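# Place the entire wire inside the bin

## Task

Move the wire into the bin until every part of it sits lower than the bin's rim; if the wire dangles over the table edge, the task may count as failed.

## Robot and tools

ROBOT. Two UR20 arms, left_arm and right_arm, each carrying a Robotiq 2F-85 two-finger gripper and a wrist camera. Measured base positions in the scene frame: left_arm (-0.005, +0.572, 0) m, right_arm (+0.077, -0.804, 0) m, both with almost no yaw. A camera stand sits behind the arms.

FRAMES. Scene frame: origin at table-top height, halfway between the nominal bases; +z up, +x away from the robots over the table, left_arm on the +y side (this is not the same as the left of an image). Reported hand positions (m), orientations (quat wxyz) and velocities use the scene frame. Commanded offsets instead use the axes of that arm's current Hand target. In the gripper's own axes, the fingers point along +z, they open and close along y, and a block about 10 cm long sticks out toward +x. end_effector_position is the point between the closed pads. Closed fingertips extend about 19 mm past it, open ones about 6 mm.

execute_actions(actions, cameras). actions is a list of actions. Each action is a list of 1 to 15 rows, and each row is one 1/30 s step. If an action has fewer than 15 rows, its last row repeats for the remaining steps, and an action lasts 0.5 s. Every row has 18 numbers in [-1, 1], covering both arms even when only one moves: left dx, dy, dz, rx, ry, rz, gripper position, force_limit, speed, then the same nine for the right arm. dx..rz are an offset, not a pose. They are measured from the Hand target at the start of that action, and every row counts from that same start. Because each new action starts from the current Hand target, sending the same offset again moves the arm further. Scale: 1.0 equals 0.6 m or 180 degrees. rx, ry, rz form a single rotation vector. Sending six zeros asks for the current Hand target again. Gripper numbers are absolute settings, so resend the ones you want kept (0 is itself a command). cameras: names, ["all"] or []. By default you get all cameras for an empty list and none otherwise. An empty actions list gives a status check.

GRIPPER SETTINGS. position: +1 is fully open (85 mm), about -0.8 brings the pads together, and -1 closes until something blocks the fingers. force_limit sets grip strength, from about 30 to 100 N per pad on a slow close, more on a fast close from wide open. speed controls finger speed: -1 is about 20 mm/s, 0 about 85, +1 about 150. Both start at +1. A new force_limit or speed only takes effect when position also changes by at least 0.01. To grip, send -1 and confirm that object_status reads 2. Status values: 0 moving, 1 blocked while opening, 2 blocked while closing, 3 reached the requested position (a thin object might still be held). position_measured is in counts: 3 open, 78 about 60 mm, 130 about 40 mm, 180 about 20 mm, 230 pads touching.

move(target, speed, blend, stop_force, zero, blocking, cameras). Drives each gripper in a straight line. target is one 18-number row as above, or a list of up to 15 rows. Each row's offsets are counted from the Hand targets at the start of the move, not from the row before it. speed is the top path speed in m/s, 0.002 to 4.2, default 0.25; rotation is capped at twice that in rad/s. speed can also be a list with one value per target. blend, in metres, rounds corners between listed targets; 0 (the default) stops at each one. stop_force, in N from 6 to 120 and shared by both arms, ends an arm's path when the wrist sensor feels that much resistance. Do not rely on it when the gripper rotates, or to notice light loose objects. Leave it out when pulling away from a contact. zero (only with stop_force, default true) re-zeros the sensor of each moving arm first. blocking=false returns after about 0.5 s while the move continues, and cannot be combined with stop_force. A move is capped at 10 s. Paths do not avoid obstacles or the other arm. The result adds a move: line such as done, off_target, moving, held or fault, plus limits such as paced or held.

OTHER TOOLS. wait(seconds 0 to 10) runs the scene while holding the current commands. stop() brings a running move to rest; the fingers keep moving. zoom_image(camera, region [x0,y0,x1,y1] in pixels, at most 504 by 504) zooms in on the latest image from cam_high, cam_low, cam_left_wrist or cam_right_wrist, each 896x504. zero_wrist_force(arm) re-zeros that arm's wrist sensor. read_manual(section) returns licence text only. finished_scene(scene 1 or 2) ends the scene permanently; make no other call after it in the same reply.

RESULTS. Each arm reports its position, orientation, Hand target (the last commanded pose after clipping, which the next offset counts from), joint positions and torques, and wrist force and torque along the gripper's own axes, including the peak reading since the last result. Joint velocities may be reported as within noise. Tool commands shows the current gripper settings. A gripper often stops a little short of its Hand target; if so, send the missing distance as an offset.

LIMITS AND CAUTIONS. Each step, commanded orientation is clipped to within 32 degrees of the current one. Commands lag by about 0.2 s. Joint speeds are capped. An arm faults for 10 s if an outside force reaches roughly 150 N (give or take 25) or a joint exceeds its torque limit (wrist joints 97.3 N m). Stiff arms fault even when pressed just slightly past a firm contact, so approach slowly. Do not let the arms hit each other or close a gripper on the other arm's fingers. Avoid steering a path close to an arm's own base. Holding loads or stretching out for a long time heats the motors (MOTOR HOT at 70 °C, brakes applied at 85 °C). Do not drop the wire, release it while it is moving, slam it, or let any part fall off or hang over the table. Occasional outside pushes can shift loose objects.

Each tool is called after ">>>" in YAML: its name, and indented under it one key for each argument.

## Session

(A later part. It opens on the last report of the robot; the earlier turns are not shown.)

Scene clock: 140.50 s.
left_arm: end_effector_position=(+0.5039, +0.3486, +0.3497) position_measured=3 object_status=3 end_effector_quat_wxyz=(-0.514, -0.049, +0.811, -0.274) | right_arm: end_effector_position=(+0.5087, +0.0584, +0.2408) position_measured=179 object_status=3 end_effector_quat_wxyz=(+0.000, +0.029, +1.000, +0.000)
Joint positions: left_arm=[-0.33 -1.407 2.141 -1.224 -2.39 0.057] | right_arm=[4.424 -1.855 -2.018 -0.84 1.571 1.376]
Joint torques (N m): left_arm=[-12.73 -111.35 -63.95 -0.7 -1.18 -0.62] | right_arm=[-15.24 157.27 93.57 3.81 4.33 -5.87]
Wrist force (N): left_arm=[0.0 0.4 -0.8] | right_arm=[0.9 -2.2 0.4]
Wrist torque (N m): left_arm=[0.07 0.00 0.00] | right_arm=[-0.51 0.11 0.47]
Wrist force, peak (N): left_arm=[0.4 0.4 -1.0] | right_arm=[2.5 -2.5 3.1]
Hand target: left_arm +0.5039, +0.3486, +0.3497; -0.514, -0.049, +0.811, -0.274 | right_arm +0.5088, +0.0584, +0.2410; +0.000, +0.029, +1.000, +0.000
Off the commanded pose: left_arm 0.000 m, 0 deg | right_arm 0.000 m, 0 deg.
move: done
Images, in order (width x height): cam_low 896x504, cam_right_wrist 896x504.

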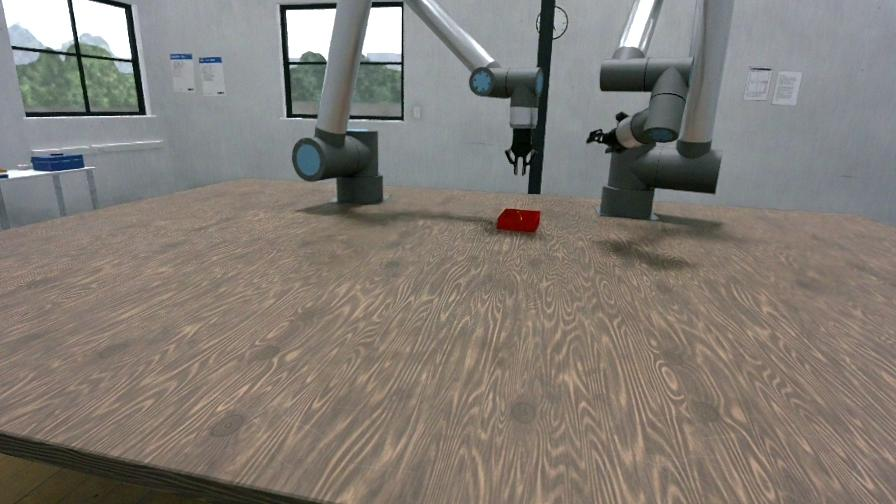

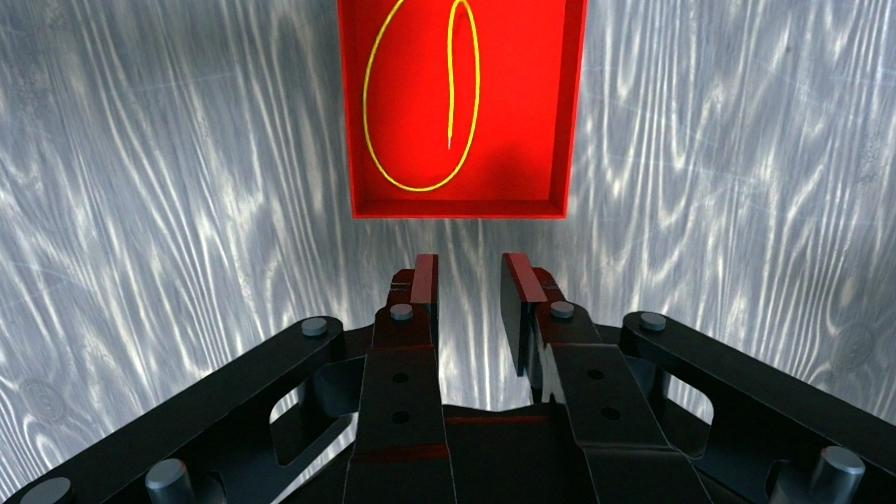

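>>> move:
  target: [0,0,0,0,0,0,1,1,1,0.158,0.0,0.3033,0,0,0,-0.4,-0.9,0]
  speed: 0.25

>>> move:
  target: [0,0,0,0,0,0,1,1,1,0,0,0,0,0,0,-1,-0.9,-0.5]
  cameras: ["cam_right_wrist", "cam_low"]

>>> zoom_image:
  camera: "cam_low"
  region: [490, 190, 550, 240]

Scene clock: 190.30 s.
left_arm: end_effector_position=(+0.5039, +0.3486, +0.3497) position_measured=3 object_status=3 end_effector_quat_wxyz=(-0.514, -0.049, +0.811, -0.274) | right_arm: end_effector_position=(+0.4143, +0.0641, +0.0593) position_measured=179 object_status=3 end_effector_quat_wxyz=(+0.000, +0.029, +1.000, +0.000)
Joint positions: left_arm=[-0.33 -1.407 2.141 -1.224 -2.39 0.057] | right_arm=[4.525 -2.011 -2.148 -0.552 1.571 1.477]
Joint torques (N m): left_arm=[-13.86 -110.28 -65.04 -0.85 -0.77 -0.88] | right_arm=[23.86 120.28 37.74 14.94 -4.84 5.42]
Wrist force (N): left_arm=[0.3 0.1 -0.7] | right_arm=[1.1 -2.1 0.2]
Wrist torque (N m): left_arm=[0.01 -0.06 0.00] | right_arm=[-0.52 0.07 0.19]
Wrist force, peak (N): left_arm=[0.1 0.3 -1.0] | right_arm=[2.2 -2.5 2.3]
Hand target: left_arm +0.5039, +0.3486, +0.3497; -0.514, -0.049, +0.811, -0.274 | right_arm +0.4142, +0.0641, +0.0591; +0.000, +0.029, +1.000, +0.000
Off the commanded pose: left_arm 0.000 m, 0 deg | right_arm 0.000 m, 0 deg.
move: done

Scene clock: 190.93 s.
left_arm: end_effector_position=(+0.5039, +0.3486, +0.3497) position_measured=3 object_status=3 end_effector_quat_wxyz=(-0.514, -0.049, +0.811, -0.274) | right_arm: end_effector_position=(+0.4142, +0.0641, +0.0591) position_measured=228 object_status=0 end_effector_quat_wxyz=(+0.000, +0.029, +1.000, +0.000)
Joint positions: left_arm=[-0.33 -1.407 2.141 -1.224 -2.39 0.057] | right_arm=[4.525 -2.011 -2.148 -0.552 1.571 1.477]
Joint torques (N m): left_arm=[-16.15 -113.69 -64.63 -1.3 -1.38 -1.03] | right_arm=[20.96 118.32 40.33 13.74 -5.15 5.7]
Wrist force (N): left_arm=[0.2 0.2 -0.6] | right_arm=[0.3 -1.6 0.0]
Wrist torque (N m): left_arm=[0.04 -0.05 0.00] | right_arm=[-0.43 0.21 0.19]
Wrist force, peak (N): left_arm=[0.5 0.3 -0.9] | right_arm=[1.1 -2.4 0.2]
Hand target: left_arm +0.5039, +0.3486, +0.3497; -0.514, -0.049, +0.811, -0.274 | right_arm +0.4142, +0.0641, +0.0591; +0.000, +0.029, +1.000, +0.000
Off the commanded pose: left_arm 0.000 m, 0 deg | right_arm 0.000 m, 0 deg.
move: done
Images, in order (width x height): cam_low 896x504, cam_right_wrist 896x504.

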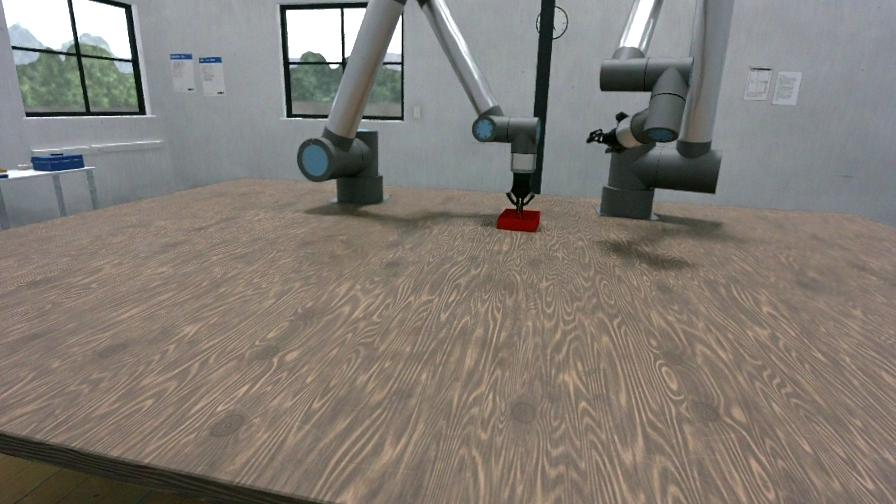

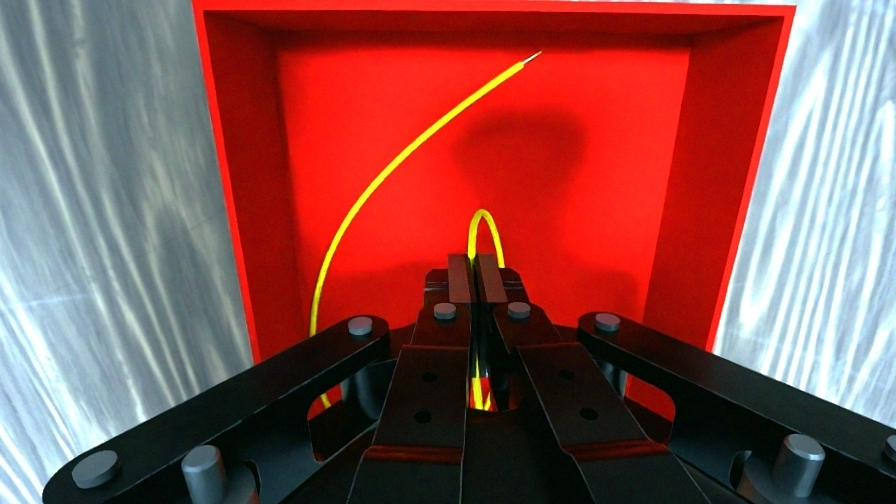

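Scaled by 8.400 from the camera's 896x504 image, which has a finer 1280x720 frame.

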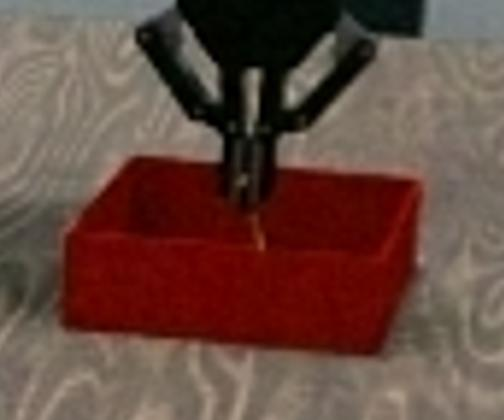

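>>> move:
  target: [0,0,0,0,0,0,1,1,1,0,0,0.05,0,0,0,-1,-0.9,-0.5]
  speed: 0.06

>>> move:
  target: [0,0,0,0,0,0,1,1,1,0,0,0,0,0,0,-0.6,-0.9,-1]

>>> move:
  target: [0,0,0,0,0,0,1,1,1,-0.1583,0,-0.3533,0,0,0,-0.6,-0.9,-1]
  speed: 0.25
  cameras: ["cam_right_wrist", "cam_low"]

>>> zoom_image:
  camera: "cam_low"
  region: [490, 200, 550, 240]

>>> zoom_image:
  camera: "cam_right_wrist"
  region: [330, 0, 650, 250]

Scene clock: 199.30 s.
left_arm: end_effector_position=(+0.5039, +0.3486, +0.3497) position_measured=3 object_status=3 end_effector_quat_wxyz=(-0.514, -0.049, +0.811, -0.274) | right_arm: end_effector_position=(+0.4142, +0.0641, +0.0293) position_measured=228 object_status=2 end_effector_quat_wxyz=(+0.000, +0.029, +1.000, +0.000)
Joint positions: left_arm=[-0.33 -1.407 2.141 -1.224 -2.39 0.057] | right_arm=[4.525 -2.047 -2.157 -0.508 1.571 1.477]
Joint torques (N m): left_arm=[-16.52 -112.59 -64.37 -1.22 -0.84 -0.72] | right_arm=[15.6 110.45 33.98 13.95 -4.59 4.21]
Wrist force (N): left_arm=[0.2 0.1 -0.6] | right_arm=[1.0 -2.8 -0.8]
Wrist torque (N m): left_arm=[0.03 -0.04 0.00] | right_arm=[-0.51 0.05 0.17]
Wrist force, peak (N): left_arm=[0.1 0.2 -1.2] | right_arm=[1.3 -3.4 -0.1]
Hand target: left_arm +0.5039, +0.3486, +0.3497; -0.514, -0.049, +0.811, -0.274 | right_arm +0.4142, +0.0641, +0.0291; +0.000, +0.029, +1.000, +0.000
Off the commanded pose: left_arm 0.000 m, 0 deg | right_arm 0.000 m, 0 deg.
move: done

Scene clock: 200.03 s.
left_arm: end_effector_position=(+0.5039, +0.3486, +0.3497) position_measured=3 object_status=3 end_effector_quat_wxyz=(-0.514, -0.049, +0.811, -0.274) | right_arm: end_effector_position=(+0.4142, +0.0641, +0.0291) position_measured=205 object_status=0 end_effector_quat_wxyz=(+0.000, +0.029, +1.000, +0.000)
Joint positions: left_arm=[-0.33 -1.407 2.141 -1.224 -2.39 0.057] | right_arm=[4.525 -2.047 -2.157 -0.508 1.571 1.477]
Joint torques (N m): left_arm=[-18.51 -114.21 -64.72 -1.3 -1.61 -0.69] | right_arm=[15.24 125.16 35.2 14.78 -3.97 3.58]
Wrist force (N): left_arm=[-0.1 0.2 -0.9] | right_arm=[1.2 -2.2 0.3]
Wrist torque (N m): left_arm=[0.03 0.01 0.01] | right_arm=[-0.54 0.06 0.18]
Wrist force, peak (N): left_arm=[0.2 0.1 -1.1] | right_arm=[0.7 -3.0 -0.5]
Hand target: left_arm +0.5039, +0.3486, +0.3497; -0.514, -0.049, +0.811, -0.274 | right_arm +0.4142, +0.0641, +0.0291; +0.000, +0.029, +1.000, +0.000
Off the commanded pose: left_arm 0.000 m, 0 deg | right_arm 0.000 m, 0 deg.
move: done

Scene clock: 201.67 s.
left_arm: end_effector_position=(+0.5039, +0.3486, +0.3497) position_measured=3 object_status=3 end_effector_quat_wxyz=(-0.514, -0.049, +0.811, -0.274) | right_arm: end_effector_position=(+0.5089, +0.0584, +0.2408) position_measured=205 object_status=3 end_effector_quat_wxyz=(+0.000, +0.029, +1.000, +0.000)
Joint positions: left_arm=[-0.33 -1.407 2.141 -1.224 -2.39 0.057] | right_arm=[4.423 -1.855 -2.018 -0.84 1.571 1.376]
Joint torques (N m): left_arm=[-14.88 -112.05 -65.08 -0.44 -1.29 -0.88] | right_arm=[-10.62 154.25 105.16 3.47 3.2 -4.17]
Wrist force (N): left_arm=[0.1 0.0 -0.7] | right_arm=[1.3 -2.3 0.2]
Wrist torque (N m): left_arm=[0.00 -0.02 0.00] | right_arm=[-0.52 0.04 0.47]
Wrist force, peak (N): left_arm=[0.3 0.2 -1.1] | right_arm=[2.6 -2.3 3.0]
Hand target: left_arm +0.5039, +0.3486, +0.3497; -0.514, -0.049, +0.811, -0.274 | right_arm +0.5090, +0.0584, +0.2410; +0.000, +0.029, +1.000, +0.000
Off the commanded pose: left_arm 0.000 m, 0 deg | right_arm 0.000 m, 0 deg.
move: done
Images, in order (width x height): cam_low 896x504, cam_right_wrist 896x504.

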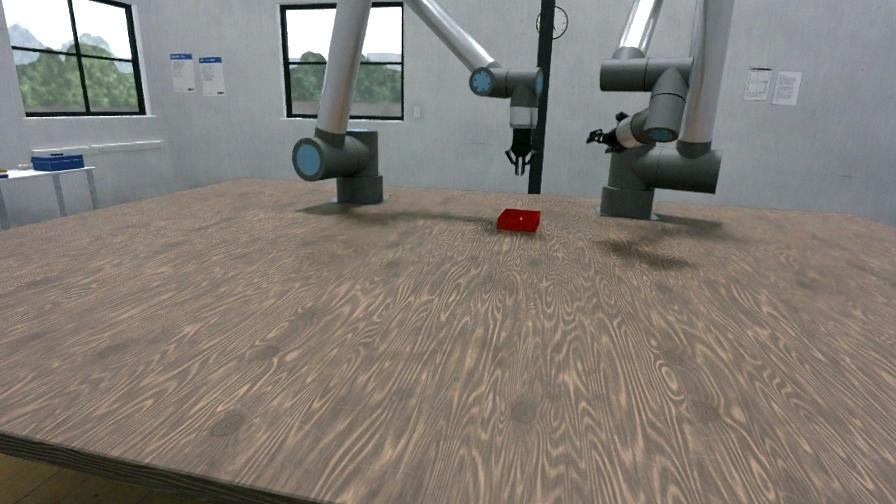

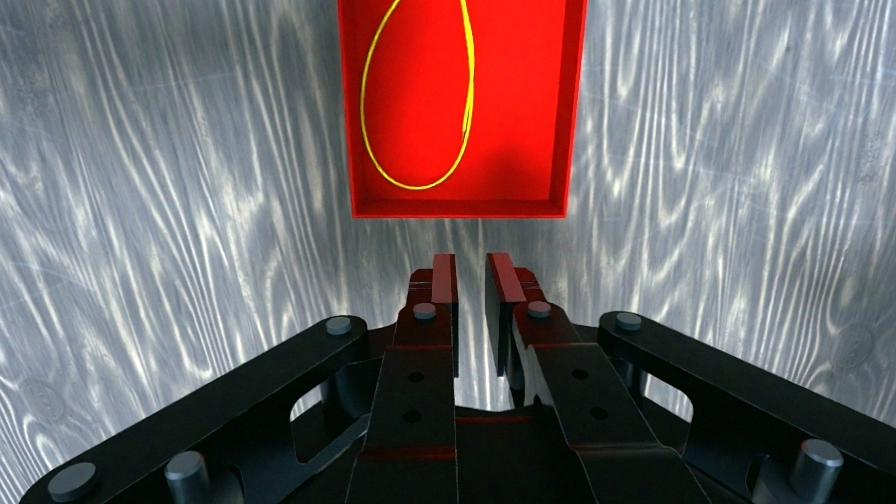

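Scaled by 8.400 from the camera's 896x504 image, which has a finer 1280x720 frame.

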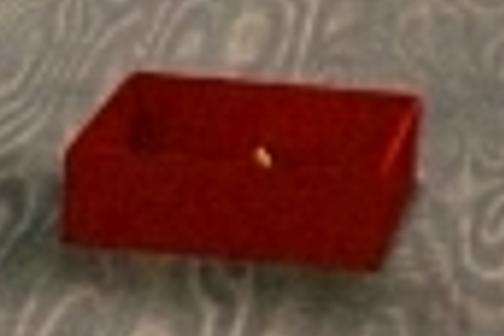

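Scaled by 1.575 from the camera's 896x504 image, which has a finer 1280x720 frame.

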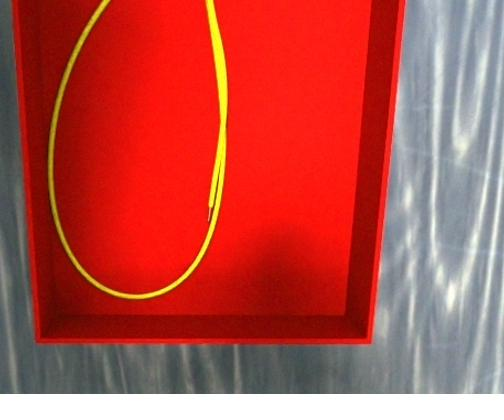

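>>> finished_scene:
  scene: 2

The scene is finished: the task was done.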